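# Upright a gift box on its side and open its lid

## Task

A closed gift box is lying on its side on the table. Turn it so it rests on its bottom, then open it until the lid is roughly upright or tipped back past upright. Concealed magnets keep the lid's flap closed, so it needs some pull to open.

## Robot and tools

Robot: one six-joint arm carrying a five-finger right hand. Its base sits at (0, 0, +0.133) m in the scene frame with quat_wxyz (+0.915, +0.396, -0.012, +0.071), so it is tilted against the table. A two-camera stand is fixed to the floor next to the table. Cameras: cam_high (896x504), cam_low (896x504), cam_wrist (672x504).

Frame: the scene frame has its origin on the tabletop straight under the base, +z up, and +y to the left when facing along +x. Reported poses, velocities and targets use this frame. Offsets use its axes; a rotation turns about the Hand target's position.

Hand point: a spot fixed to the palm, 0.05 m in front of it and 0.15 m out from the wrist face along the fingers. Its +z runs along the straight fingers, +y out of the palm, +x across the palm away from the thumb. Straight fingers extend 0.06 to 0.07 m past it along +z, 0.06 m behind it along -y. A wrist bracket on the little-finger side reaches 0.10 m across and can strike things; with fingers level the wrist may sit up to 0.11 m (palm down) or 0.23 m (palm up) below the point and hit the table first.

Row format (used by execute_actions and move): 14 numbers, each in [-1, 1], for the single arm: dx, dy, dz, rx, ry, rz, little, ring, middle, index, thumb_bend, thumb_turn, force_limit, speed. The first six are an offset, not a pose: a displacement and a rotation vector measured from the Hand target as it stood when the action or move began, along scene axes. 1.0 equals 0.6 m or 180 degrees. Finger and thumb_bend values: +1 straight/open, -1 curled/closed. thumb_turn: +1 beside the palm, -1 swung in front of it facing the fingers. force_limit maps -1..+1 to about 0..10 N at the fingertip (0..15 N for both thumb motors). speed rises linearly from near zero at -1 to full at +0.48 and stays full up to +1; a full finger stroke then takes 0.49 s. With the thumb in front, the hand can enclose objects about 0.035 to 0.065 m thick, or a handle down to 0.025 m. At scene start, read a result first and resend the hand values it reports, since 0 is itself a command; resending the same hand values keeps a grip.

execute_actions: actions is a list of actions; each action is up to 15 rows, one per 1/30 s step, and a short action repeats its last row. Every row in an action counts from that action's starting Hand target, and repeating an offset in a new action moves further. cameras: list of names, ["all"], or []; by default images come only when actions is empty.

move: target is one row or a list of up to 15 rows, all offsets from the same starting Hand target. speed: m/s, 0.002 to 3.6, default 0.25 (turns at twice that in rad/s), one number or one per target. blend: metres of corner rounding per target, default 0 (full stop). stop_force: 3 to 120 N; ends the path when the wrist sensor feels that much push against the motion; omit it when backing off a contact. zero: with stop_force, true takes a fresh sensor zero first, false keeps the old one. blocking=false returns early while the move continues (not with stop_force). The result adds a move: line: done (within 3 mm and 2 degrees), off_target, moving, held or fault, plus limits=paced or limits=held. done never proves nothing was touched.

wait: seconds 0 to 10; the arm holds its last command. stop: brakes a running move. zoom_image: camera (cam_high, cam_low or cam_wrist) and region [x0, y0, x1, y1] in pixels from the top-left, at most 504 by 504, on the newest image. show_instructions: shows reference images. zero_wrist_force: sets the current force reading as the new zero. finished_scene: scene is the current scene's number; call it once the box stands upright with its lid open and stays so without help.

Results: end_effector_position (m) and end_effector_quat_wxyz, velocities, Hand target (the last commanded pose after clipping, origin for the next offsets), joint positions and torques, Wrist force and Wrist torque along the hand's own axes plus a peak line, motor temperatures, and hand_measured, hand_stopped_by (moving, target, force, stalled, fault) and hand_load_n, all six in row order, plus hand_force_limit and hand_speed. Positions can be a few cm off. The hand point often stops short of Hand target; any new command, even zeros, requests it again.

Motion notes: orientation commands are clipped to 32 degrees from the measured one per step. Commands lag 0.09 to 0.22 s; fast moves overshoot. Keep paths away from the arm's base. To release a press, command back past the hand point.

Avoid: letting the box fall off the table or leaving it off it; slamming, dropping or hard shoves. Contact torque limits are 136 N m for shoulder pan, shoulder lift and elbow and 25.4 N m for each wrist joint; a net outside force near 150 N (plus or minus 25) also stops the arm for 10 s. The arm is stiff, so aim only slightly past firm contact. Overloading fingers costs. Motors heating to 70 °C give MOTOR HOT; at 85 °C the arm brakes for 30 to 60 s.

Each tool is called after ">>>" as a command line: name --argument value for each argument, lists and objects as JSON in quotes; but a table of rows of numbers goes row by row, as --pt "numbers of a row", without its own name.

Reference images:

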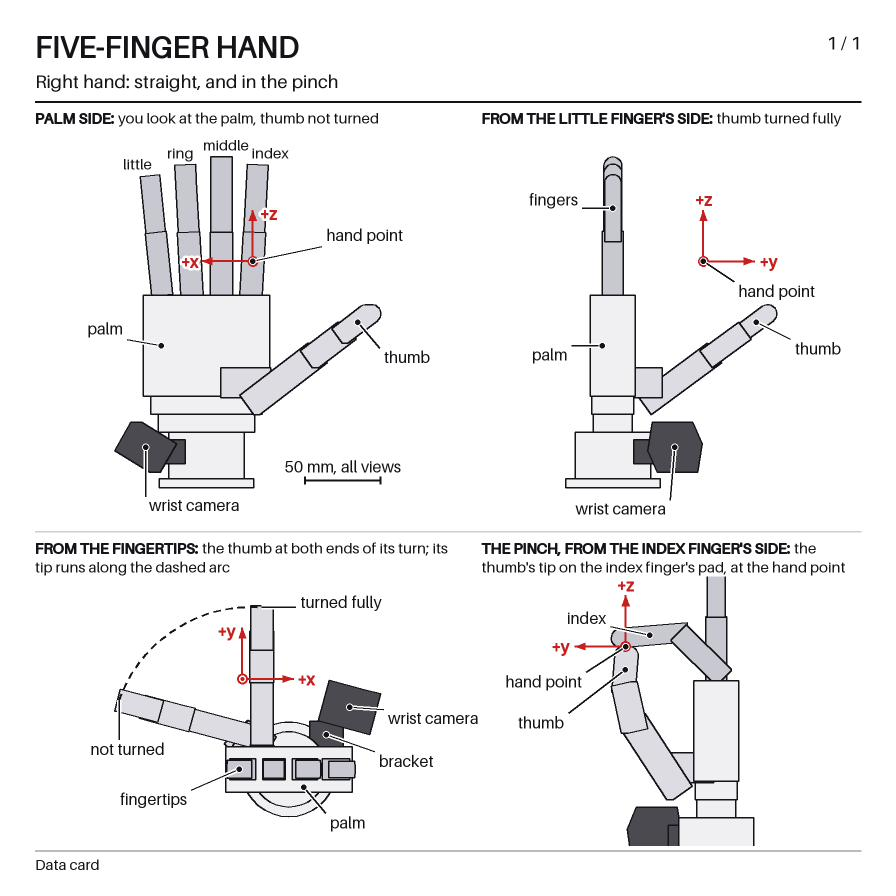

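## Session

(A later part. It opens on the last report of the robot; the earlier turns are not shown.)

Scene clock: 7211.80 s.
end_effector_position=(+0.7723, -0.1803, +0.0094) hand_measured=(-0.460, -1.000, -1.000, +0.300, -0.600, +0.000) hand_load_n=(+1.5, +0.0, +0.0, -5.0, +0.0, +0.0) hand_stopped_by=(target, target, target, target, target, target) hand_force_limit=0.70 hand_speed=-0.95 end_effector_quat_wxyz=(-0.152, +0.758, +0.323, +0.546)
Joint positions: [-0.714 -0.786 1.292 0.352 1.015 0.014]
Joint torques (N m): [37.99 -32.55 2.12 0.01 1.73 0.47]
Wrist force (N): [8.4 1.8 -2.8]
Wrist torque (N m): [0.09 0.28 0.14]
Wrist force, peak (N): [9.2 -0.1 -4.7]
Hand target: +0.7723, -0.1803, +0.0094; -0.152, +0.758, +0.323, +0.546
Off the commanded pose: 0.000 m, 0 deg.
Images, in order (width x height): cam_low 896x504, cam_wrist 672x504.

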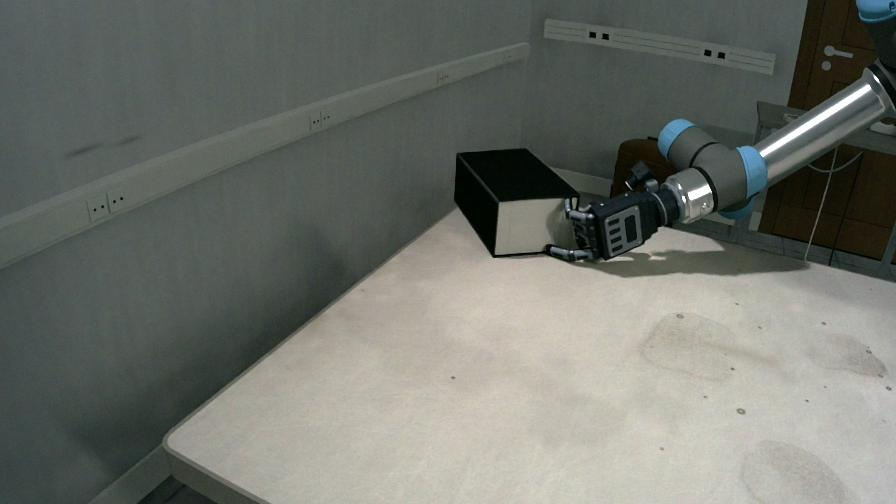

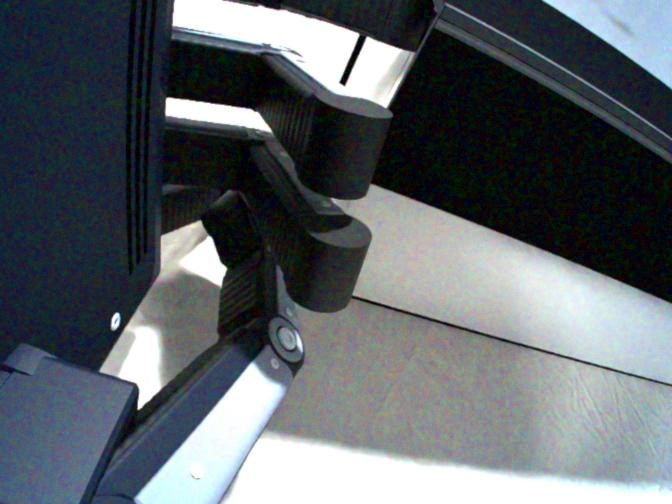

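>>> execute_actions --actions '[[[0.0010,0.0001,0.0028,-0.0030,0.0120,0,-0.46,-1,-1,0.3,-0.6,0,0.7,-0.95]]]'

>>> execute_actions --actions '[[[0,0,0,0,0,0,-0.52,-1,-1,0.3,-0.6,0,0.7,-0.95]]]' --cameras '["cam_low","cam_wrist"]'

>>> zoom_image --camera "cam_low" --region '[485, 150, 605, 265]'

Scene clock: 7230.87 s.
end_effector_position=(+0.7729, -0.1803, +0.0111) hand_measured=(-0.460, -1.000, -1.000, +0.300, -0.600, +0.000) hand_load_n=(+0.5, +0.0, +0.0, -0.5, +0.0, +0.0) hand_stopped_by=(target, target, target, target, target, target) hand_force_limit=0.70 hand_speed=-0.95 end_effector_quat_wxyz=(-0.155, +0.768, +0.322, +0.531)
Joint positions: [-0.697 -0.789 1.28 0.373 1.06 0.038]
Joint torques (N m): [43.67 -34.24 0.99 0.84 0.42 0.95]
Wrist force (N): [0.5 0.6 -1.1]
Wrist torque (N m): [0.18 0.05 0.15]
Wrist force, peak (N): [9.1 1.9 -3.1]
Hand target: +0.7729, -0.1803, +0.0111; -0.155, +0.768, +0.322, +0.531
Off the commanded pose: 0.000 m, 0 deg.

Scene clock: 7231.57 s.
end_effector_position=(+0.7729, -0.1803, +0.0111) hand_measured=(-0.520, -1.000, -1.000, +0.300, -0.600, +0.000) hand_load_n=(+0.5, +0.0, +0.0, -0.5, +0.0, +0.0) hand_stopped_by=(target, target, target, target, target, target) hand_force_limit=0.70 hand_speed=-0.95 end_effector_quat_wxyz=(-0.155, +0.768, +0.322, +0.531)
Joint positions: [-0.697 -0.789 1.28 0.373 1.06 0.038]
Joint torques (N m): [46.03 -34.94 1.14 3.06 0.31 1.07]
Wrist force (N): [0.4 0.4 -0.9]
Wrist torque (N m): [0.14 0.04 0.13]
Wrist force, peak (N): [0.7 0.4 -1.4]
Hand target: +0.7729, -0.1803, +0.0111; -0.155, +0.768, +0.322, +0.531
Off the commanded pose: 0.000 m, 0 deg.
Images, in order (width x height): cam_low 896x504, cam_wrist 672x504.

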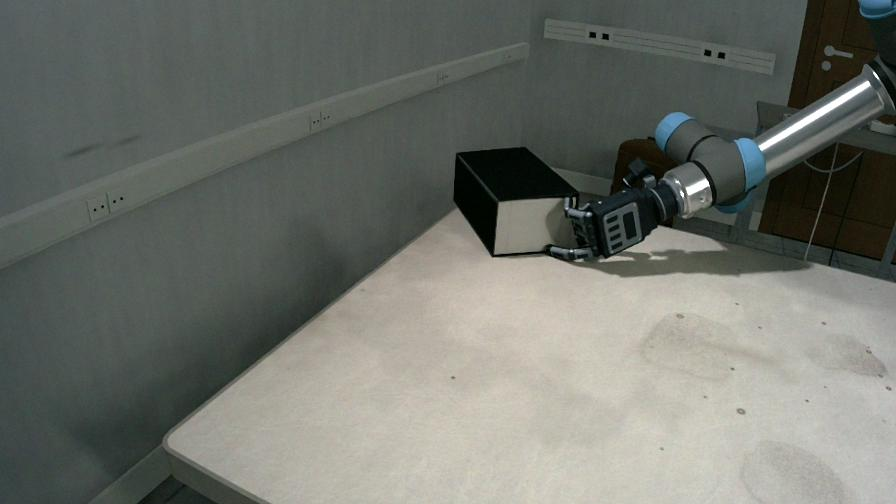

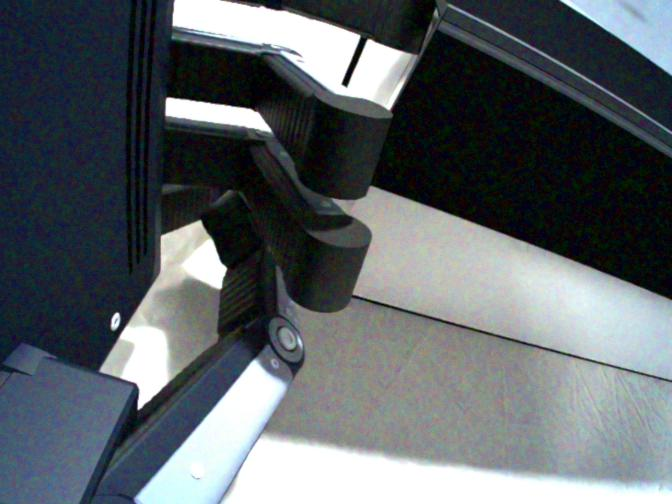

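Scaled by 4.200 from the camera's 896x504 image, which has a finer 1280x720 frame.

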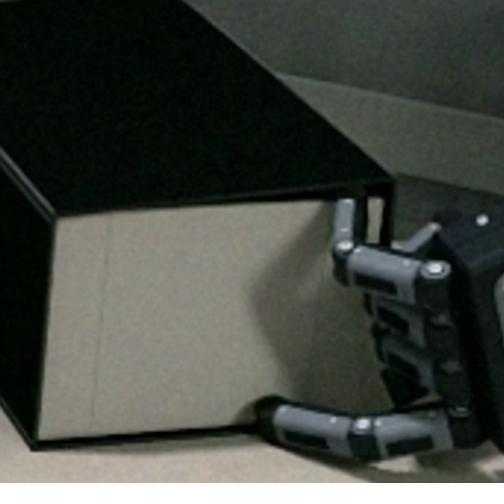

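>>> execute_actions --actions '[[[0.0022,0.0005,0.0035,-0.0082,0.0222,0,-0.52,-1,-1,0.3,-0.6,0,0.7,-0.95]]]'

>>> execute_actions --actions '[[[0,0,0,0,0,0,-0.6,-1,-1,0.3,-0.6,0,0.7,-0.93]]]' --cameras '["cam_low","cam_wrist"]'

>>> zoom_image --camera "cam_low" --region '[485, 150, 605, 265]'

Scene clock: 7246.10 s.
end_effector_position=(+0.7742, -0.1800, +0.0131) hand_measured=(-0.520, -1.000, -1.000, +0.300, -0.600, +0.000) hand_load_n=(+0.0, +0.0, +0.0, -1.0, +0.0, +0.0) hand_stopped_by=(target, target, target, target, target, target) hand_force_limit=0.70 hand_speed=-0.95 end_effector_quat_wxyz=(-0.156, +0.788, +0.324, +0.499)
Joint positions: [-0.664 -0.789 1.251 0.413 1.15 0.077]
Joint torques (N m): [46.23 -51.08 -7.74 2.81 0.37 1.61]
Wrist force (N): [0.6 0.8 -1.7]
Wrist torque (N m): [0.15 0.06 0.16]
Wrist force, peak (N): [2.7 0.8 -0.9]
Hand target: +0.7743, -0.1800, +0.0132; -0.156, +0.788, +0.324, +0.499
Off the commanded pose: 0.000 m, 0 deg.

Scene clock: 7246.80 s.
end_effector_position=(+0.7743, -0.1800, +0.0132) hand_measured=(-0.600, -1.000, -1.000, +0.300, -0.600, +0.000) hand_load_n=(+0.5, +0.0, +0.0, -0.5, +0.0, +0.0) hand_stopped_by=(target, target, target, target, target, target) hand_force_limit=0.70 hand_speed=-0.93 end_effector_quat_wxyz=(-0.156, +0.788, +0.324, +0.499)
Joint positions: [-0.663 -0.789 1.251 0.413 1.15 0.077]
Joint torques (N m): [46.43 -50.08 -11.75 3.47 0.23 1.57]
Wrist force (N): [0.6 0.8 -1.5]
Wrist torque (N m): [0.18 0.01 0.16]
Wrist force, peak (N): [0.5 0.9 -1.8]
Hand target: +0.7743, -0.1800, +0.0132; -0.156, +0.788, +0.324, +0.499
Off the commanded pose: 0.000 m, 0 deg.
Images, in order (width x height): cam_low 896x504, cam_wrist 672x504.

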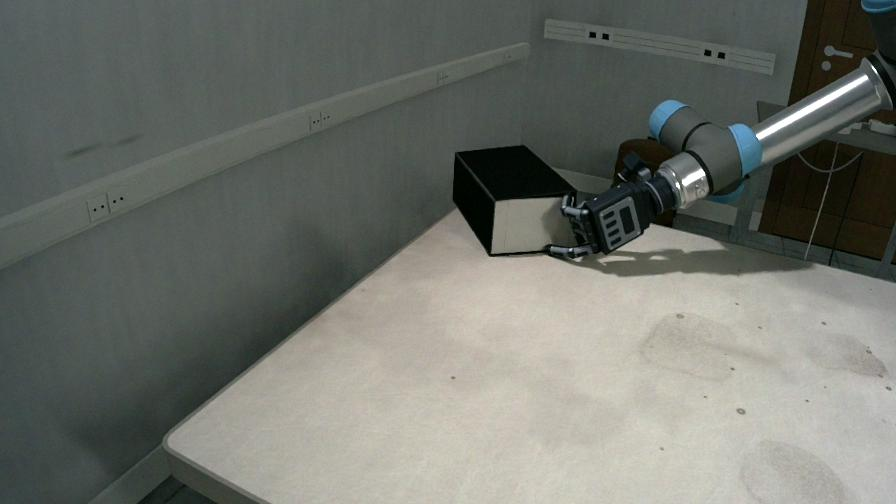

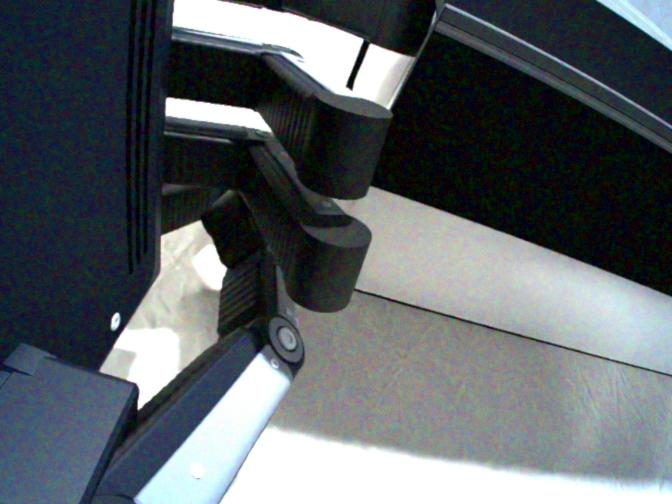

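Scaled by 4.200 from the camera's 896x504 image, which has a finer 1280x720 frame.

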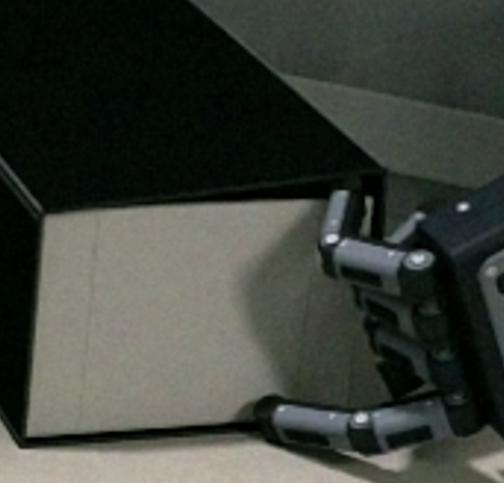

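>>> execute_actions --actions '[[[0.0022,0.0005,0.0038,-0.0082,0.0222,0,-0.6,-1,-1,0.3,-0.6,0,0.7,-0.93]]]'

>>> execute_actions --actions '[[[0,0,0,0,0,0,-0.66,-1,-1,0.3,-0.6,0,0.7,-0.93]]]' --cameras '["cam_low","cam_wrist"]'

>>> zoom_image --camera "cam_low" --region '[485, 150, 605, 265]'

Scene clock: 7256.90 s.
end_effector_position=(+0.7756, -0.1797, +0.0154) hand_measured=(-0.600, -1.000, -1.000, +0.300, -0.600, +0.000) hand_load_n=(+0.5, +0.0, +0.0, -0.5, +0.0, +0.0) hand_stopped_by=(target, target, target, target, target, target) hand_force_limit=0.70 hand_speed=-0.93 end_effector_quat_wxyz=(-0.157, +0.807, +0.324, +0.467)
Joint positions: [-0.63 -0.782 1.213 0.459 1.238 0.118]
Joint torques (N m): [46.72 -51.08 -11.7 3.24 0.22 1.44]
Wrist force (N): [-0.4 0.9 -0.7]
Wrist torque (N m): [0.14 0.02 0.14]
Wrist force, peak (N): [0.5 0.8 -1.8]
Hand target: +0.7756, -0.1797, +0.0155; -0.157, +0.807, +0.324, +0.467
Off the commanded pose: 0.000 m, 0 deg.

Scene clock: 7257.60 s.
end_effector_position=(+0.7756, -0.1797, +0.0155) hand_measured=(-0.660, -1.000, -1.000, +0.300, -0.600, +0.000) hand_load_n=(+0.5, +0.0, +0.0, +0.0, +0.0, +0.5) hand_stopped_by=(target, target, target, target, target, target) hand_force_limit=0.70 hand_speed=-0.93 end_effector_quat_wxyz=(-0.157, +0.807, +0.324, +0.467)
Joint positions: [-0.63 -0.782 1.213 0.459 1.238 0.118]
Joint torques (N m): [47.71 -51.35 -11.46 3.76 0.08 1.5]
Wrist force (N): [-0.5 0.5 -0.6]
Wrist torque (N m): [0.09 0.01 0.12]
Wrist force, peak (N): [-0.4 1.0 -0.8]
Hand target: +0.7756, -0.1797, +0.0155; -0.157, +0.807, +0.324, +0.467
Off the commanded pose: 0.000 m, 0 deg.
Images, in order (width x height): cam_low 896x504, cam_wrist 672x504.

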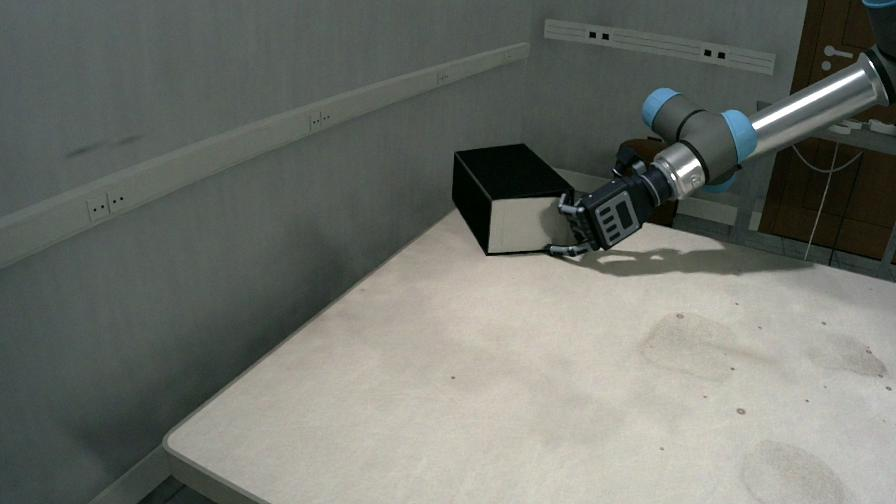

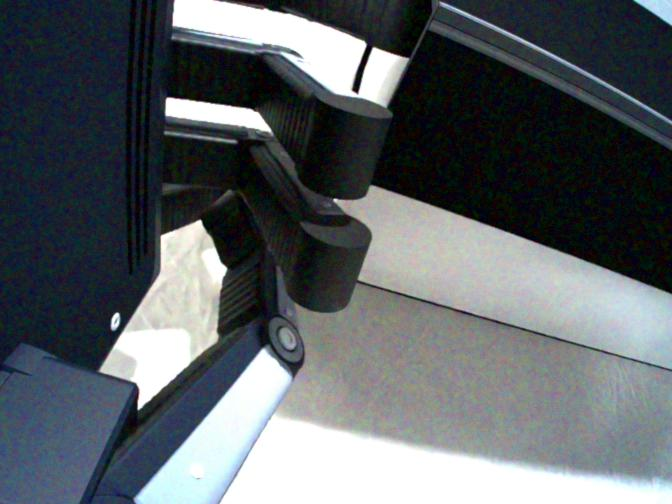

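Scaled by 4.200 from the camera's 896x504 image, which has a finer 1280x720 frame.

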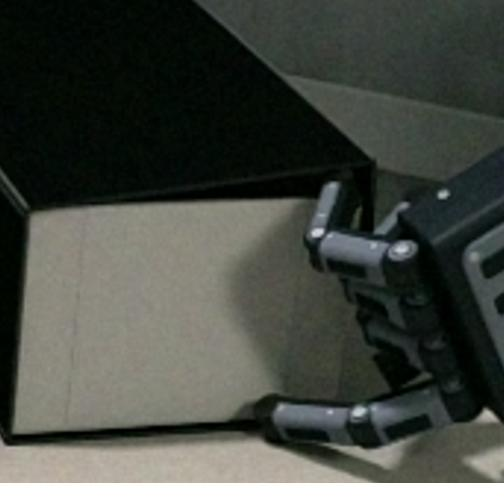

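>>> move --target '[0, 0, 0.0133, 0, 0, 0, -0.66, -1, -1, 0.3, -0.6, 0, 0.7, -0.93]' --speed 0.02 --cameras '["cam_low","cam_wrist"]'

>>> zoom_image --camera "cam_low" --region '[440, 130, 620, 265]'

Scene clock: 7276.03 s.
end_effector_position=(+0.7756, -0.1797, +0.0236) hand_measured=(-0.660, -1.000, -1.000, +0.300, -0.600, +0.000) hand_load_n=(+0.5, +0.0, +0.0, +0.0, +0.5, +0.0) hand_stopped_by=(target, target, target, target, target, target) hand_force_limit=0.70 hand_speed=-0.93 end_effector_quat_wxyz=(-0.157, +0.807, +0.324, +0.467)
Joint positions: [-0.621 -0.792 1.216 0.464 1.243 0.125]
Joint torques (N m): [35.53 -38.43 -1.7 2.91 -0.64 0.37]
Wrist force (N): [-0.7 0.5 -0.4]
Wrist torque (N m): [0.07 0.00 0.02]
Wrist force, peak (N): [-0.5 0.8 -1.0]
Hand target: +0.7756, -0.1797, +0.0235; -0.157, +0.807, +0.324, +0.467
Off the commanded pose: 0.000 m, 0 deg.
move: done
Images, in order (width x height): cam_low 896x504, cam_wrist 672x504.

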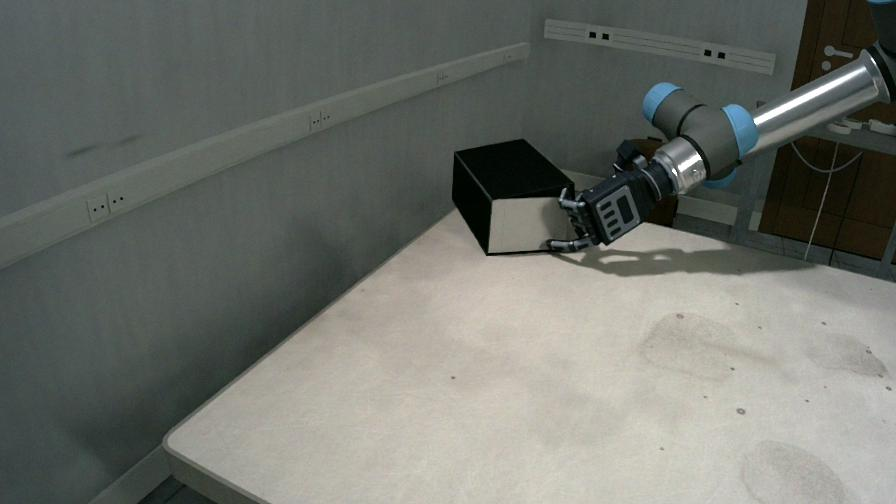

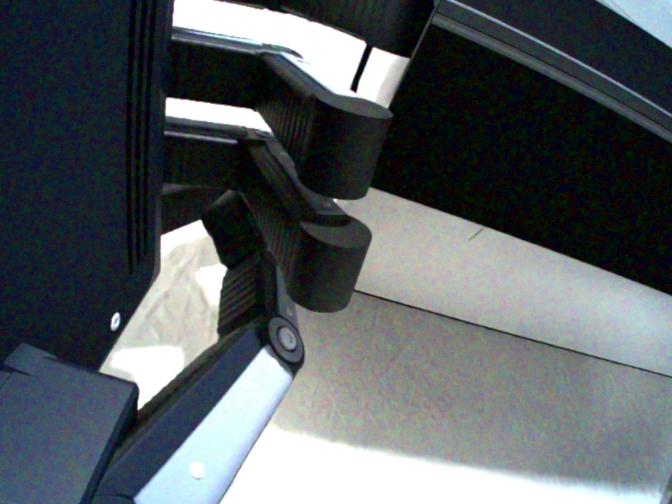

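Scaled by 2.800 from the camera's 896x504 image, which has a finer 1280x720 frame.

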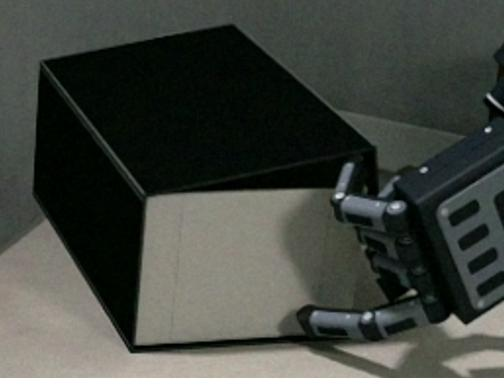

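>>> move --target '[0.0005, 0.0004, 0.0167, 0, 0, 0, -0.66, -1, -1, 0.3, -0.6, 0, 0.7, -0.93]' --speed 0.02

>>> execute_actions --actions '[[[0,0,0,0,0,0,-0.66,1,1,1,-0.6,0,0.7,-0.5]]]' --cameras '["cam_high","cam_low","cam_wrist"]'

>>> zoom_image --camera "cam_low" --region '[440, 130, 620, 265]'

Scene clock: 7281.57 s.
end_effector_position=(+0.7759, -0.1794, +0.0337) hand_measured=(-0.660, -1.000, -1.000, +0.300, -0.600, +0.000) hand_load_n=(+0.5, +0.0, +0.0, +0.0, +0.0, +0.0) hand_stopped_by=(target, target, target, target, target, target) hand_force_limit=0.70 hand_speed=-0.93 end_effector_quat_wxyz=(-0.157, +0.807, +0.324, +0.467)
Joint positions: [-0.609 -0.804 1.218 0.471 1.251 0.135]
Joint torques (N m): [35.22 -37.13 -1.69 2.58 -0.93 -0.05]
Wrist force (N): [-0.7 0.6 -0.4]
Wrist torque (N m): [0.08 0.01 0.02]
Wrist force, peak (N): [-0.6 1.1 -0.4]
Hand target: +0.7759, -0.1794, +0.0335; -0.157, +0.807, +0.324, +0.467
Off the commanded pose: 0.000 m, 0 deg.
move: done

Scene clock: 7283.30 s.
end_effector_position=(+0.7759, -0.1794, +0.0335) hand_measured=(-0.660, +1.000, +1.000, +1.000, -0.600, +0.000) hand_load_n=(+0.0, +0.0, +0.0, +0.0, +0.0, +0.0) hand_stopped_by=(target, target, target, target, target, target) hand_force_limit=0.70 hand_speed=-0.50 end_effector_quat_wxyz=(-0.157, +0.807, +0.324, +0.467)
Joint positions: [-0.61 -0.804 1.218 0.471 1.251 0.134]
Joint torques (N m): [33.58 -35.14 -11.11 -0.23 -2.1 -1.03]
Wrist force (N): [-0.3 0.6 -0.7]
Wrist torque (N m): [0.07 -0.02 0.03]
Wrist force, peak (N): [-0.4 0.5 -1.8]
Hand target: +0.7759, -0.1794, +0.0335; -0.157, +0.807, +0.324, +0.467
Off the commanded pose: 0.000 m, 0 deg.

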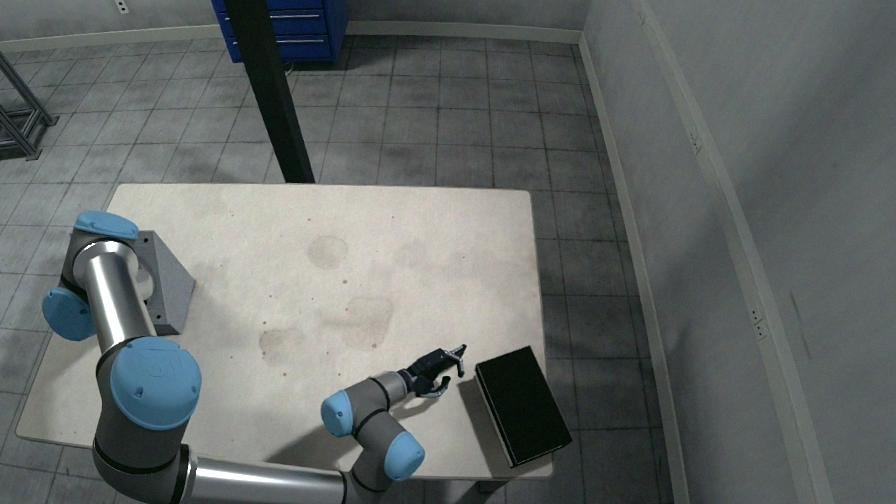

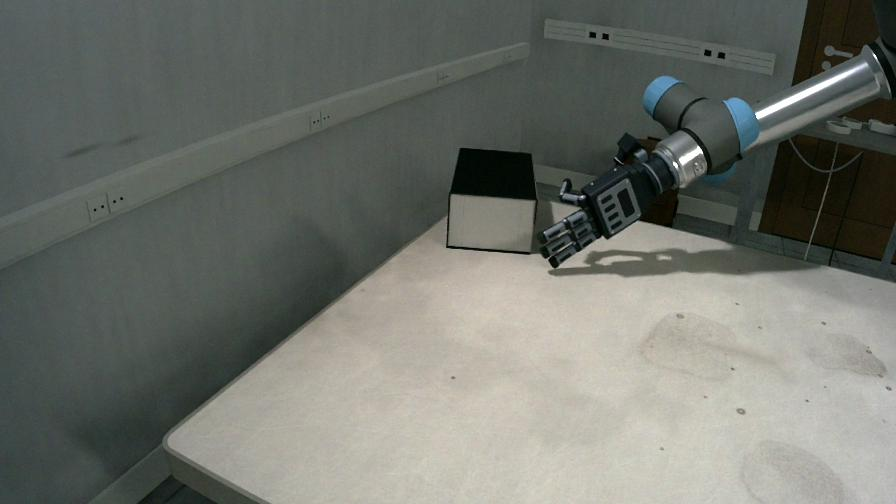

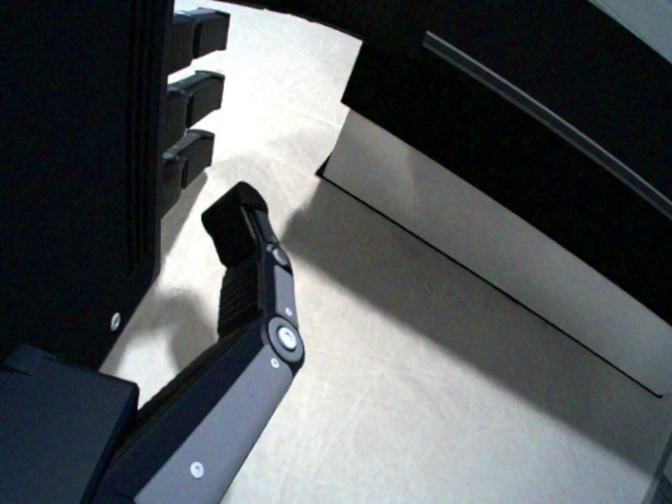

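Scaled by 2.800 from the camera's 896x504 image, which has a finer 1280x720 frame.

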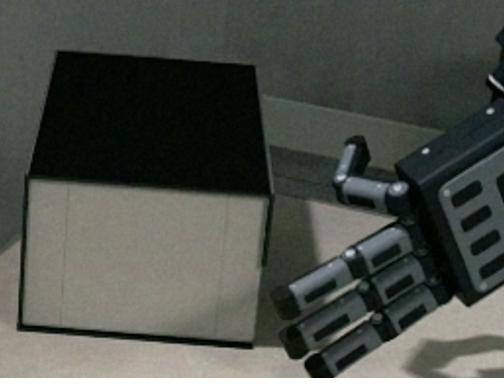

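>>> zoom_image --camera "cam_high" --region '[400, 330, 580, 485]'

Scaled by 2.800 from the camera's 896x504 image, which has a finer 1280x720 frame.

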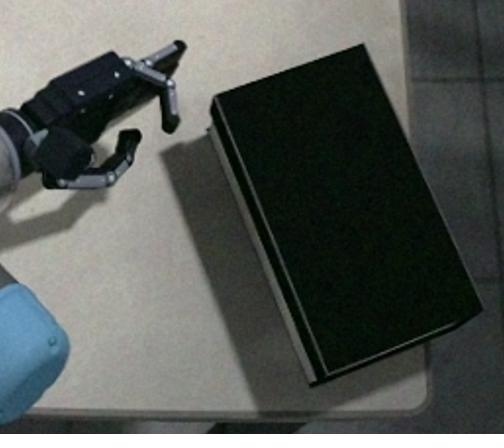

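>>> move --pt "-0.075 0.0833 0.05 0 0 0 -0.66 1 1 1 -0.6 0 0.7 -0.5" --pt "0.0902 0.2157 0.05 0.0142 -0.0307 -0.0655 -0.66 1 1 1 -0.6 0 0.7 -0.5" --speed 0.1 --blend 0.02 --cameras '["cam_high", "cam_low"]'

Scene clock: 7441.60 s.
end_effector_position=(+0.8300, -0.0500, +0.0635) hand_measured=(-0.660, +1.000, +1.000, +1.000, -0.600, +0.000) hand_load_n=(+0.0, +0.0, +0.0, +0.0, +0.0, +0.0) hand_stopped_by=(target, target, target, target, target, target) hand_force_limit=0.70 hand_speed=-0.50 end_effector_quat_wxyz=(-0.111, +0.809, +0.237, +0.526)
Joint positions: [-0.4 -0.697 1.296 0.024 1.371 0.423]
Joint torques (N m): [38.39 -41.82 -3.74 1.92 -3.36 -0.57]
Wrist force (N): [-0.4 0.6 -1.0]
Wrist torque (N m): [0.08 0.00 0.10]
Wrist force, peak (N): [-0.9 1.7 -0.6]
Hand target: +0.8300, -0.0500, +0.0635; -0.111, +0.809, +0.237, +0.526
Off the commanded pose: 0.000 m, 0 deg.
move: done
Images, in order (width x height): cam_high 896x504, cam_low 896x504.

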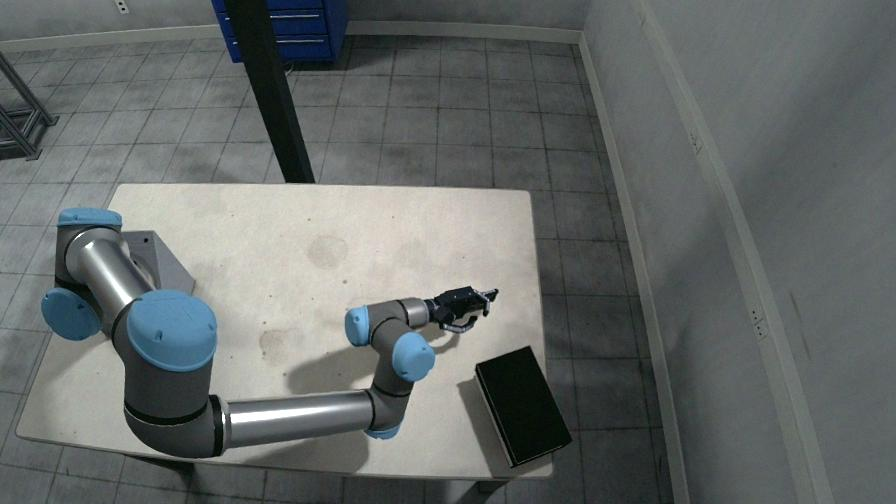

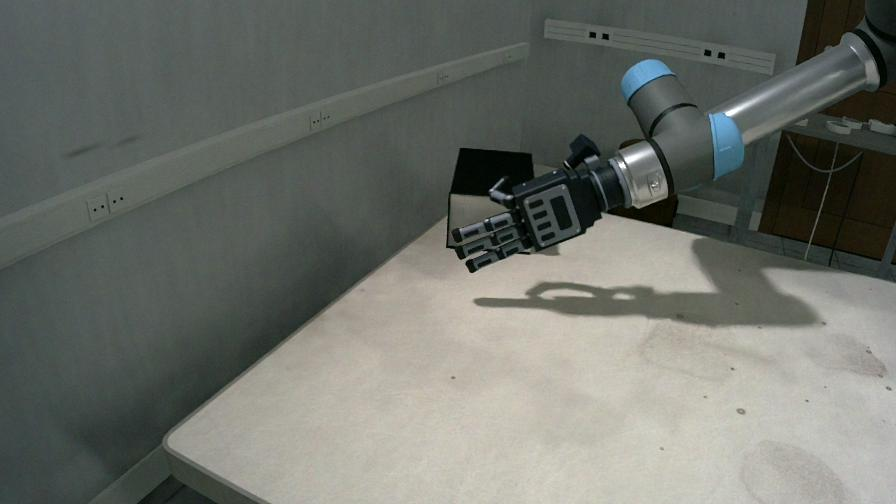

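>>> execute_actions --actions '[[[0,0,0,0,0,0,0.0,0.0,0.0,0.0,-0.6,0,0.7,-0.4]]]'

>>> move --target '[0.1175, -0.0308, -0.03, 0, 0, 0, 0.0, 0.0, 0.0, 0.0, -0.6, 0, 0.7, -0.4]' --speed 0.08 --cameras '["cam_high", "cam_low", "cam_wrist"]'

>>> zoom_image --camera "cam_high" --region '[440, 270, 600, 480]'

Scene clock: 7448.07 s.
end_effector_position=(+0.8300, -0.0500, +0.0635) hand_measured=(+0.000, +0.000, +0.000, +0.000, -0.600, +0.000) hand_load_n=(+0.0, +0.0, +0.0, +0.0, +0.0, +0.5) hand_stopped_by=(target, target, target, target, target, target) hand_force_limit=0.70 hand_speed=-0.40 end_effector_quat_wxyz=(-0.111, +0.809, +0.237, +0.526)
Joint positions: [-0.4 -0.697 1.296 0.024 1.371 0.423]
Joint torques (N m): [35.98 -33.3 -10.68 -1.03 -2.34 0.5]
Wrist force (N): [-0.2 0.6 -1.0]
Wrist torque (N m): [0.09 -0.03 0.13]
Wrist force, peak (N): [-0.2 1.0 -1.1]
Hand target: +0.8300, -0.0500, +0.0635; -0.111, +0.809, +0.237, +0.526
Off the commanded pose: 0.000 m, 0 deg.

Scene clock: 7449.47 s.
end_effector_position=(+0.9004, -0.0685, +0.0454) hand_measured=(+0.000, +0.000, +0.000, +0.000, -0.600, +0.000) hand_load_n=(+0.0, +0.0, +0.0, +0.0, +0.0, +0.0) hand_stopped_by=(target, target, target, target, target, target) hand_force_limit=0.70 hand_speed=-0.40 end_effector_quat_wxyz=(-0.111, +0.809, +0.237, +0.526)
Joint positions: [-0.41 -0.534 0.959 0.2 1.363 0.416]
Joint torques (N m): [54.17 -46.63 -13.44 -1.23 0.32 -0.21]
Wrist force (N): [-0.5 0.9 -0.9]
Wrist torque (N m): [0.14 0.02 0.13]
Wrist force, peak (N): [-0.6 1.3 -0.7]
Hand target: +0.9005, -0.0685, +0.0455; -0.111, +0.809, +0.237, +0.526
Off the commanded pose: 0.000 m, 0 deg.
move: done

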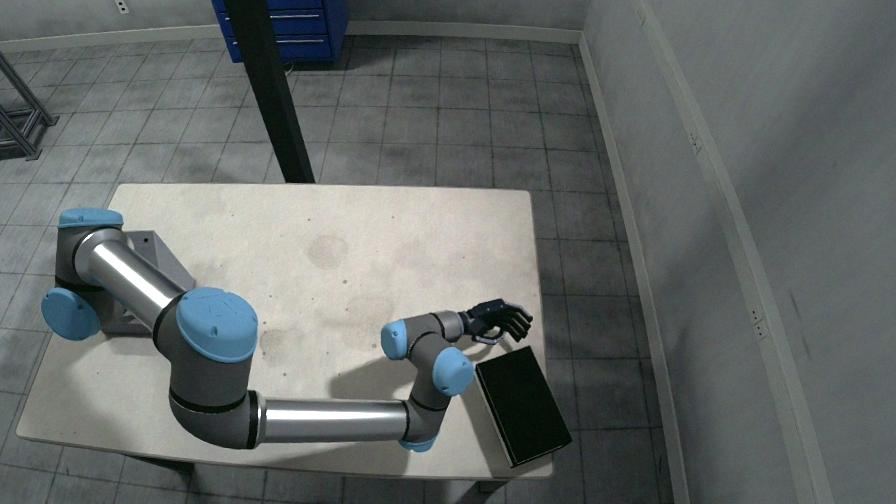

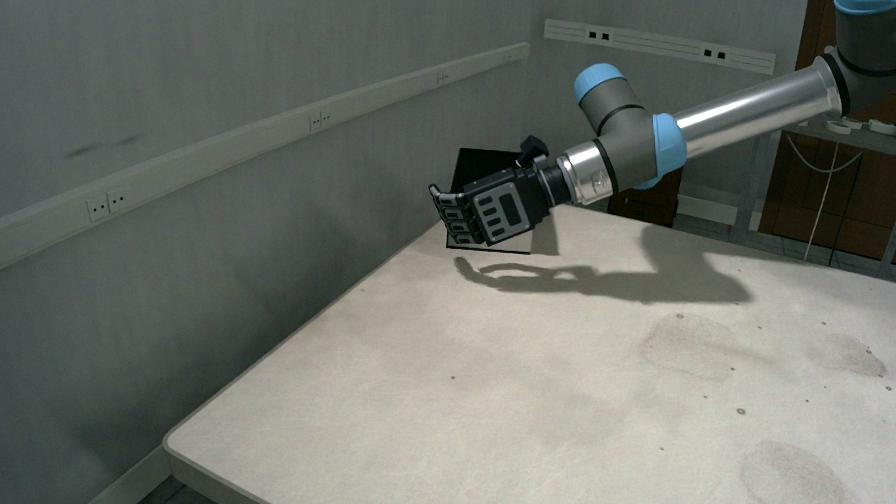

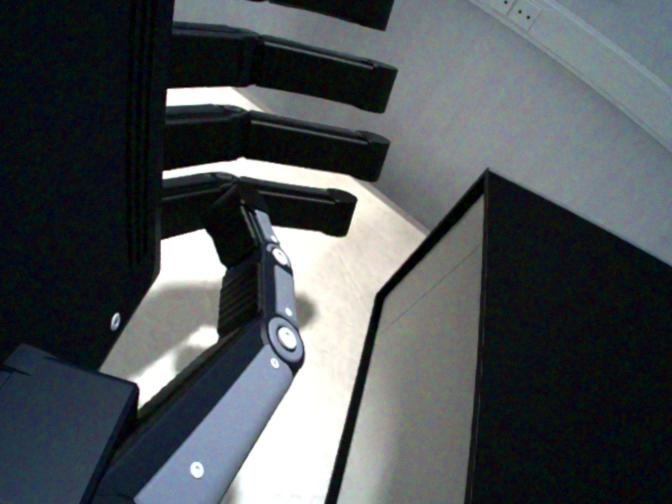

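Scaled by 2.400 from the camera's 896x504 image, which has a finer 1280x720 frame.

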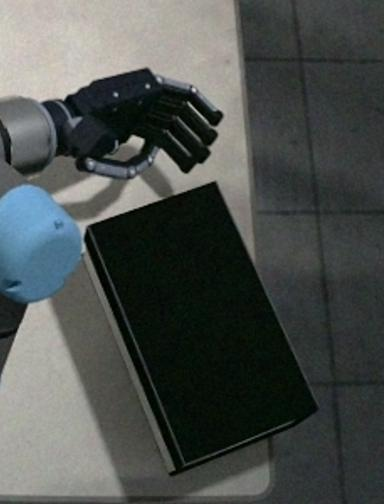

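>>> move --target '[0.0309, 0.0124, 0, 0, 0, 0, 0.0, 0.0, 0.0, 0.0, -0.6, 0, 0.7, -0.4]' --speed 0.06

>>> move --target '[0.0154, -0.0387, 0, 0, 0, 0, 0.0, 0.0, 0.0, 0.0, -0.6, 0, 0.7, -0.4]' --speed 0.05 --cameras '["cam_high", "cam_low", "cam_wrist"]'

>>> zoom_image --camera "cam_high" --region '[440, 270, 600, 480]'

Scene clock: 7469.53 s.
end_effector_position=(+0.9190, -0.0609, +0.0455) hand_measured=(+0.000, +0.000, +0.000, +0.000, -0.600, +0.000) hand_load_n=(+0.0, +0.0, +0.0, +0.0, +0.0, +0.0) hand_stopped_by=(target, target, target, target, target, target) hand_force_limit=0.70 hand_speed=-0.40 end_effector_quat_wxyz=(-0.111, +0.809, +0.237, +0.526)
Joint positions: [-0.396 -0.478 0.857 0.243 1.375 0.425]
Joint torques (N m): [40.13 -51.26 -7.91 -1.85 -3.59 -0.66]
Wrist force (N): [-0.3 0.5 -0.6]
Wrist torque (N m): [0.06 0.00 0.06]
Wrist force, peak (N): [-0.9 0.8 -1.4]
Hand target: +0.9190, -0.0611, +0.0455; -0.111, +0.809, +0.237, +0.526
Off the commanded pose: 0.000 m, 0 deg.
move: done

Scene clock: 7470.33 s.
end_effector_position=(+0.9282, -0.0842, +0.0453) hand_measured=(+0.000, +0.000, +0.000, +0.000, -0.600, +0.000) hand_load_n=(+0.0, +0.0, +0.0, +0.0, +0.0, +0.0) hand_stopped_by=(target, target, target, target, target, target) hand_force_limit=0.70 hand_speed=-0.40 end_effector_quat_wxyz=(-0.111, +0.809, +0.237, +0.526) end_effector_velocity=(+0.000, +0.002, +0.001) end_effector_angular_velocity=(-0.001, -0.002, -0.001)
Joint positions: [-0.415 -0.466 0.787 0.304 1.359 0.414]
Joint velocities: [0.002 0 0.004 -0.007 0.002 0.001]
Joint torques (N m): [55.79 -51.22 -3.67 -1.09 0.34 0.82]
Wrist force (N): [-0.4 0.3 -0.9]
Wrist torque (N m): [0.03 0.02 0.14]
Wrist force, peak (N): [-0.5 1.2 -0.9]
Hand target: +0.9283, -0.0843, +0.0455; -0.111, +0.809, +0.237, +0.526
Off the commanded pose: 0.000 m, 0 deg.
move: done

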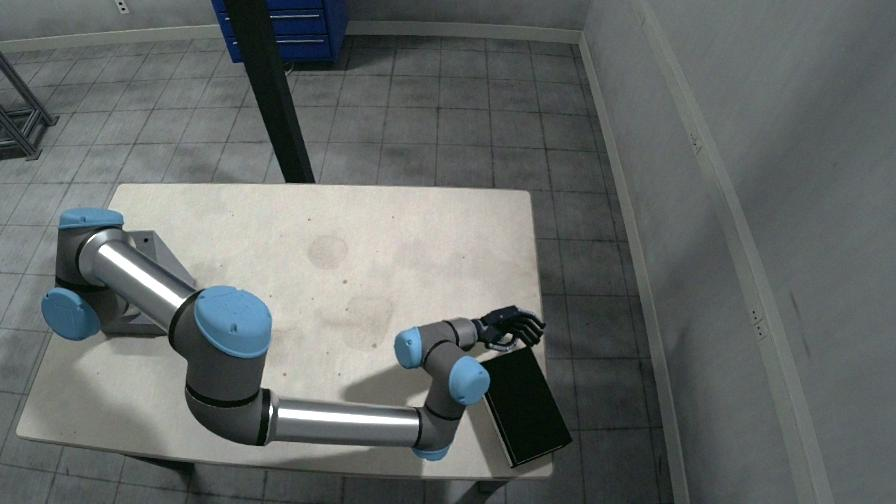

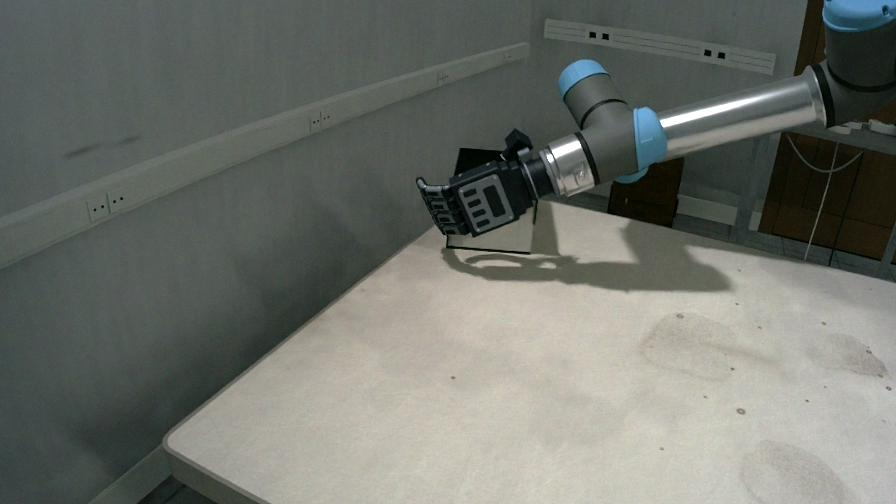

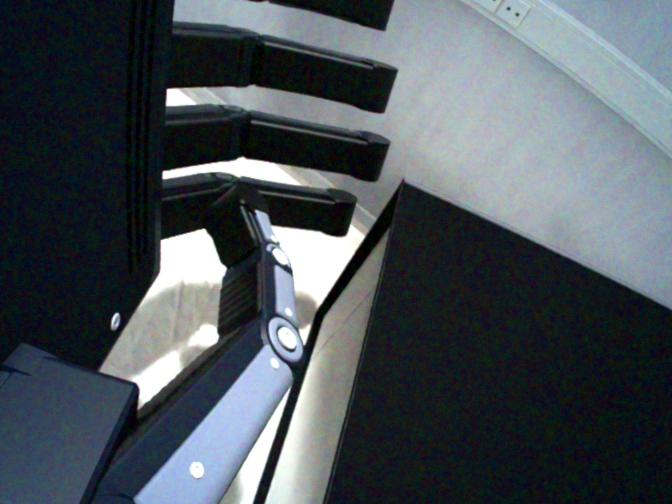

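Scaled by 2.400 from the camera's 896x504 image, which has a finer 1280x720 frame.

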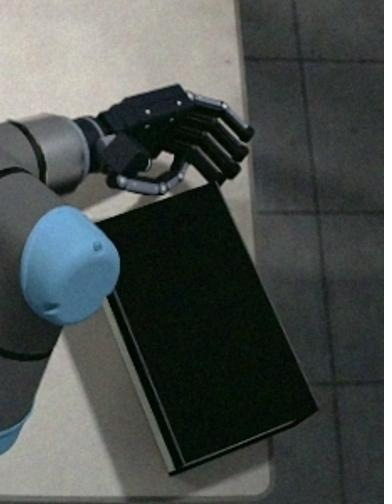

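>>> move --target '[0.0049, -0.0124, 0, 0, 0, 0, 0.0, 0.0, 0.0, 0.0, -0.6, 0, 0.7, -0.4]' --speed 0.03 --cameras '["cam_wrist"]'

>>> move --target '[0.0049, -0.0124, 0, 0, 0, 0, 0.0, 0.0, 0.0, 0.0, -0.6, 0, 0.7, -0.4]' --speed 0.03 --cameras '["cam_high", "cam_low", "cam_wrist"]'

>>> zoom_image --camera "cam_high" --region '[440, 270, 600, 480]'

Scene clock: 7477.93 s.
end_effector_position=(+0.9312, -0.0918, +0.0454) hand_measured=(+0.000, +0.000, +0.000, +0.000, -0.600, +0.000) hand_load_n=(+0.0, +0.0, +0.0, +0.0, +0.0, +0.0) hand_stopped_by=(target, target, target, target, target, target) hand_force_limit=0.70 hand_speed=-0.40 end_effector_quat_wxyz=(-0.111, +0.809, +0.237, +0.526)
Joint positions: [-0.421 -0.461 0.762 0.325 1.354 0.41]
Joint torques (N m): [51.45 -42.42 -4.03 -0.72 -2.23 -0.39]
Wrist force (N): [-0.3 0.7 -1.0]
Wrist torque (N m): [0.10 0.02 0.15]
Wrist force, peak (N): [-0.6 0.8 -1.2]
Hand target: +0.9312, -0.0917, +0.0455; -0.111, +0.809, +0.237, +0.526
Off the commanded pose: 0.000 m, 0 deg.
move: done
Images, in order (width x height): cam_wrist 672x504.

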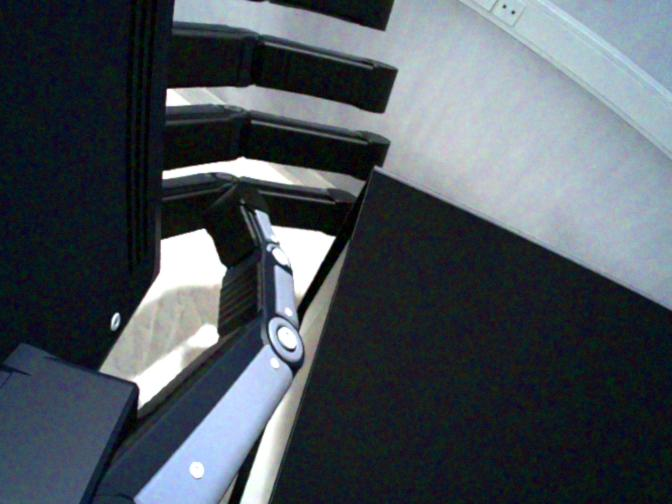

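Scene clock: 7478.67 s.
end_effector_position=(+0.9341, -0.0992, +0.0454) hand_measured=(+0.000, +0.000, +0.000, +0.000, -0.600, +0.000) hand_load_n=(+0.0, +0.0, +0.0, +0.0, -0.5, +0.0) hand_stopped_by=(target, target, target, target, target, target) hand_force_limit=0.70 hand_speed=-0.40 end_effector_quat_wxyz=(-0.111, +0.809, +0.237, +0.526)
Joint positions: [-0.427 -0.455 0.736 0.346 1.349 0.407]
Joint torques (N m): [50.9 -44.06 -1.22 -0.95 -2.19 -0.46]
Wrist force (N): [-0.3 0.2 -0.9]
Wrist torque (N m): [0.06 0.03 0.13]
Wrist force, peak (N): [-0.6 0.4 -1.1]
Hand target: +0.9342, -0.0992, +0.0455; -0.111, +0.809, +0.237, +0.526
Off the commanded pose: 0.000 m, 0 deg.
move: done

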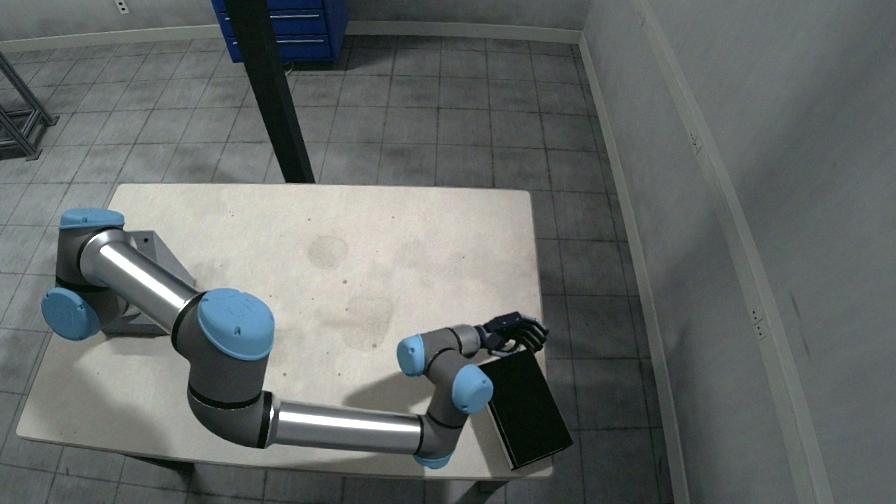

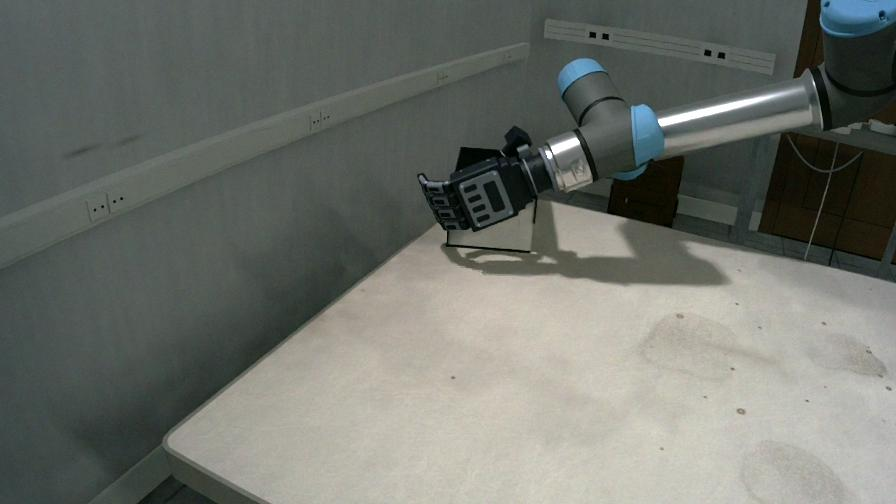

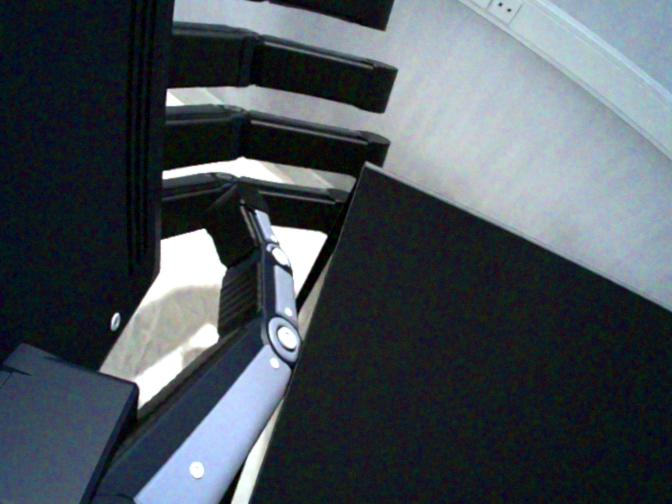

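Scaled by 2.400 from the camera's 896x504 image, which has a finer 1280x720 frame.

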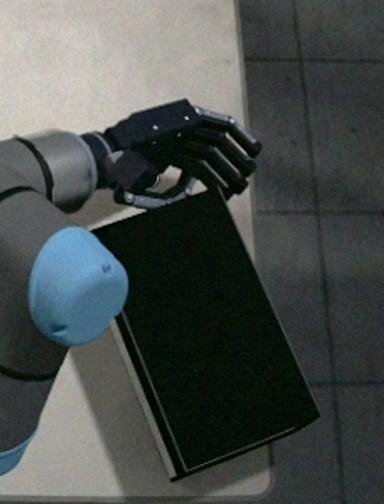

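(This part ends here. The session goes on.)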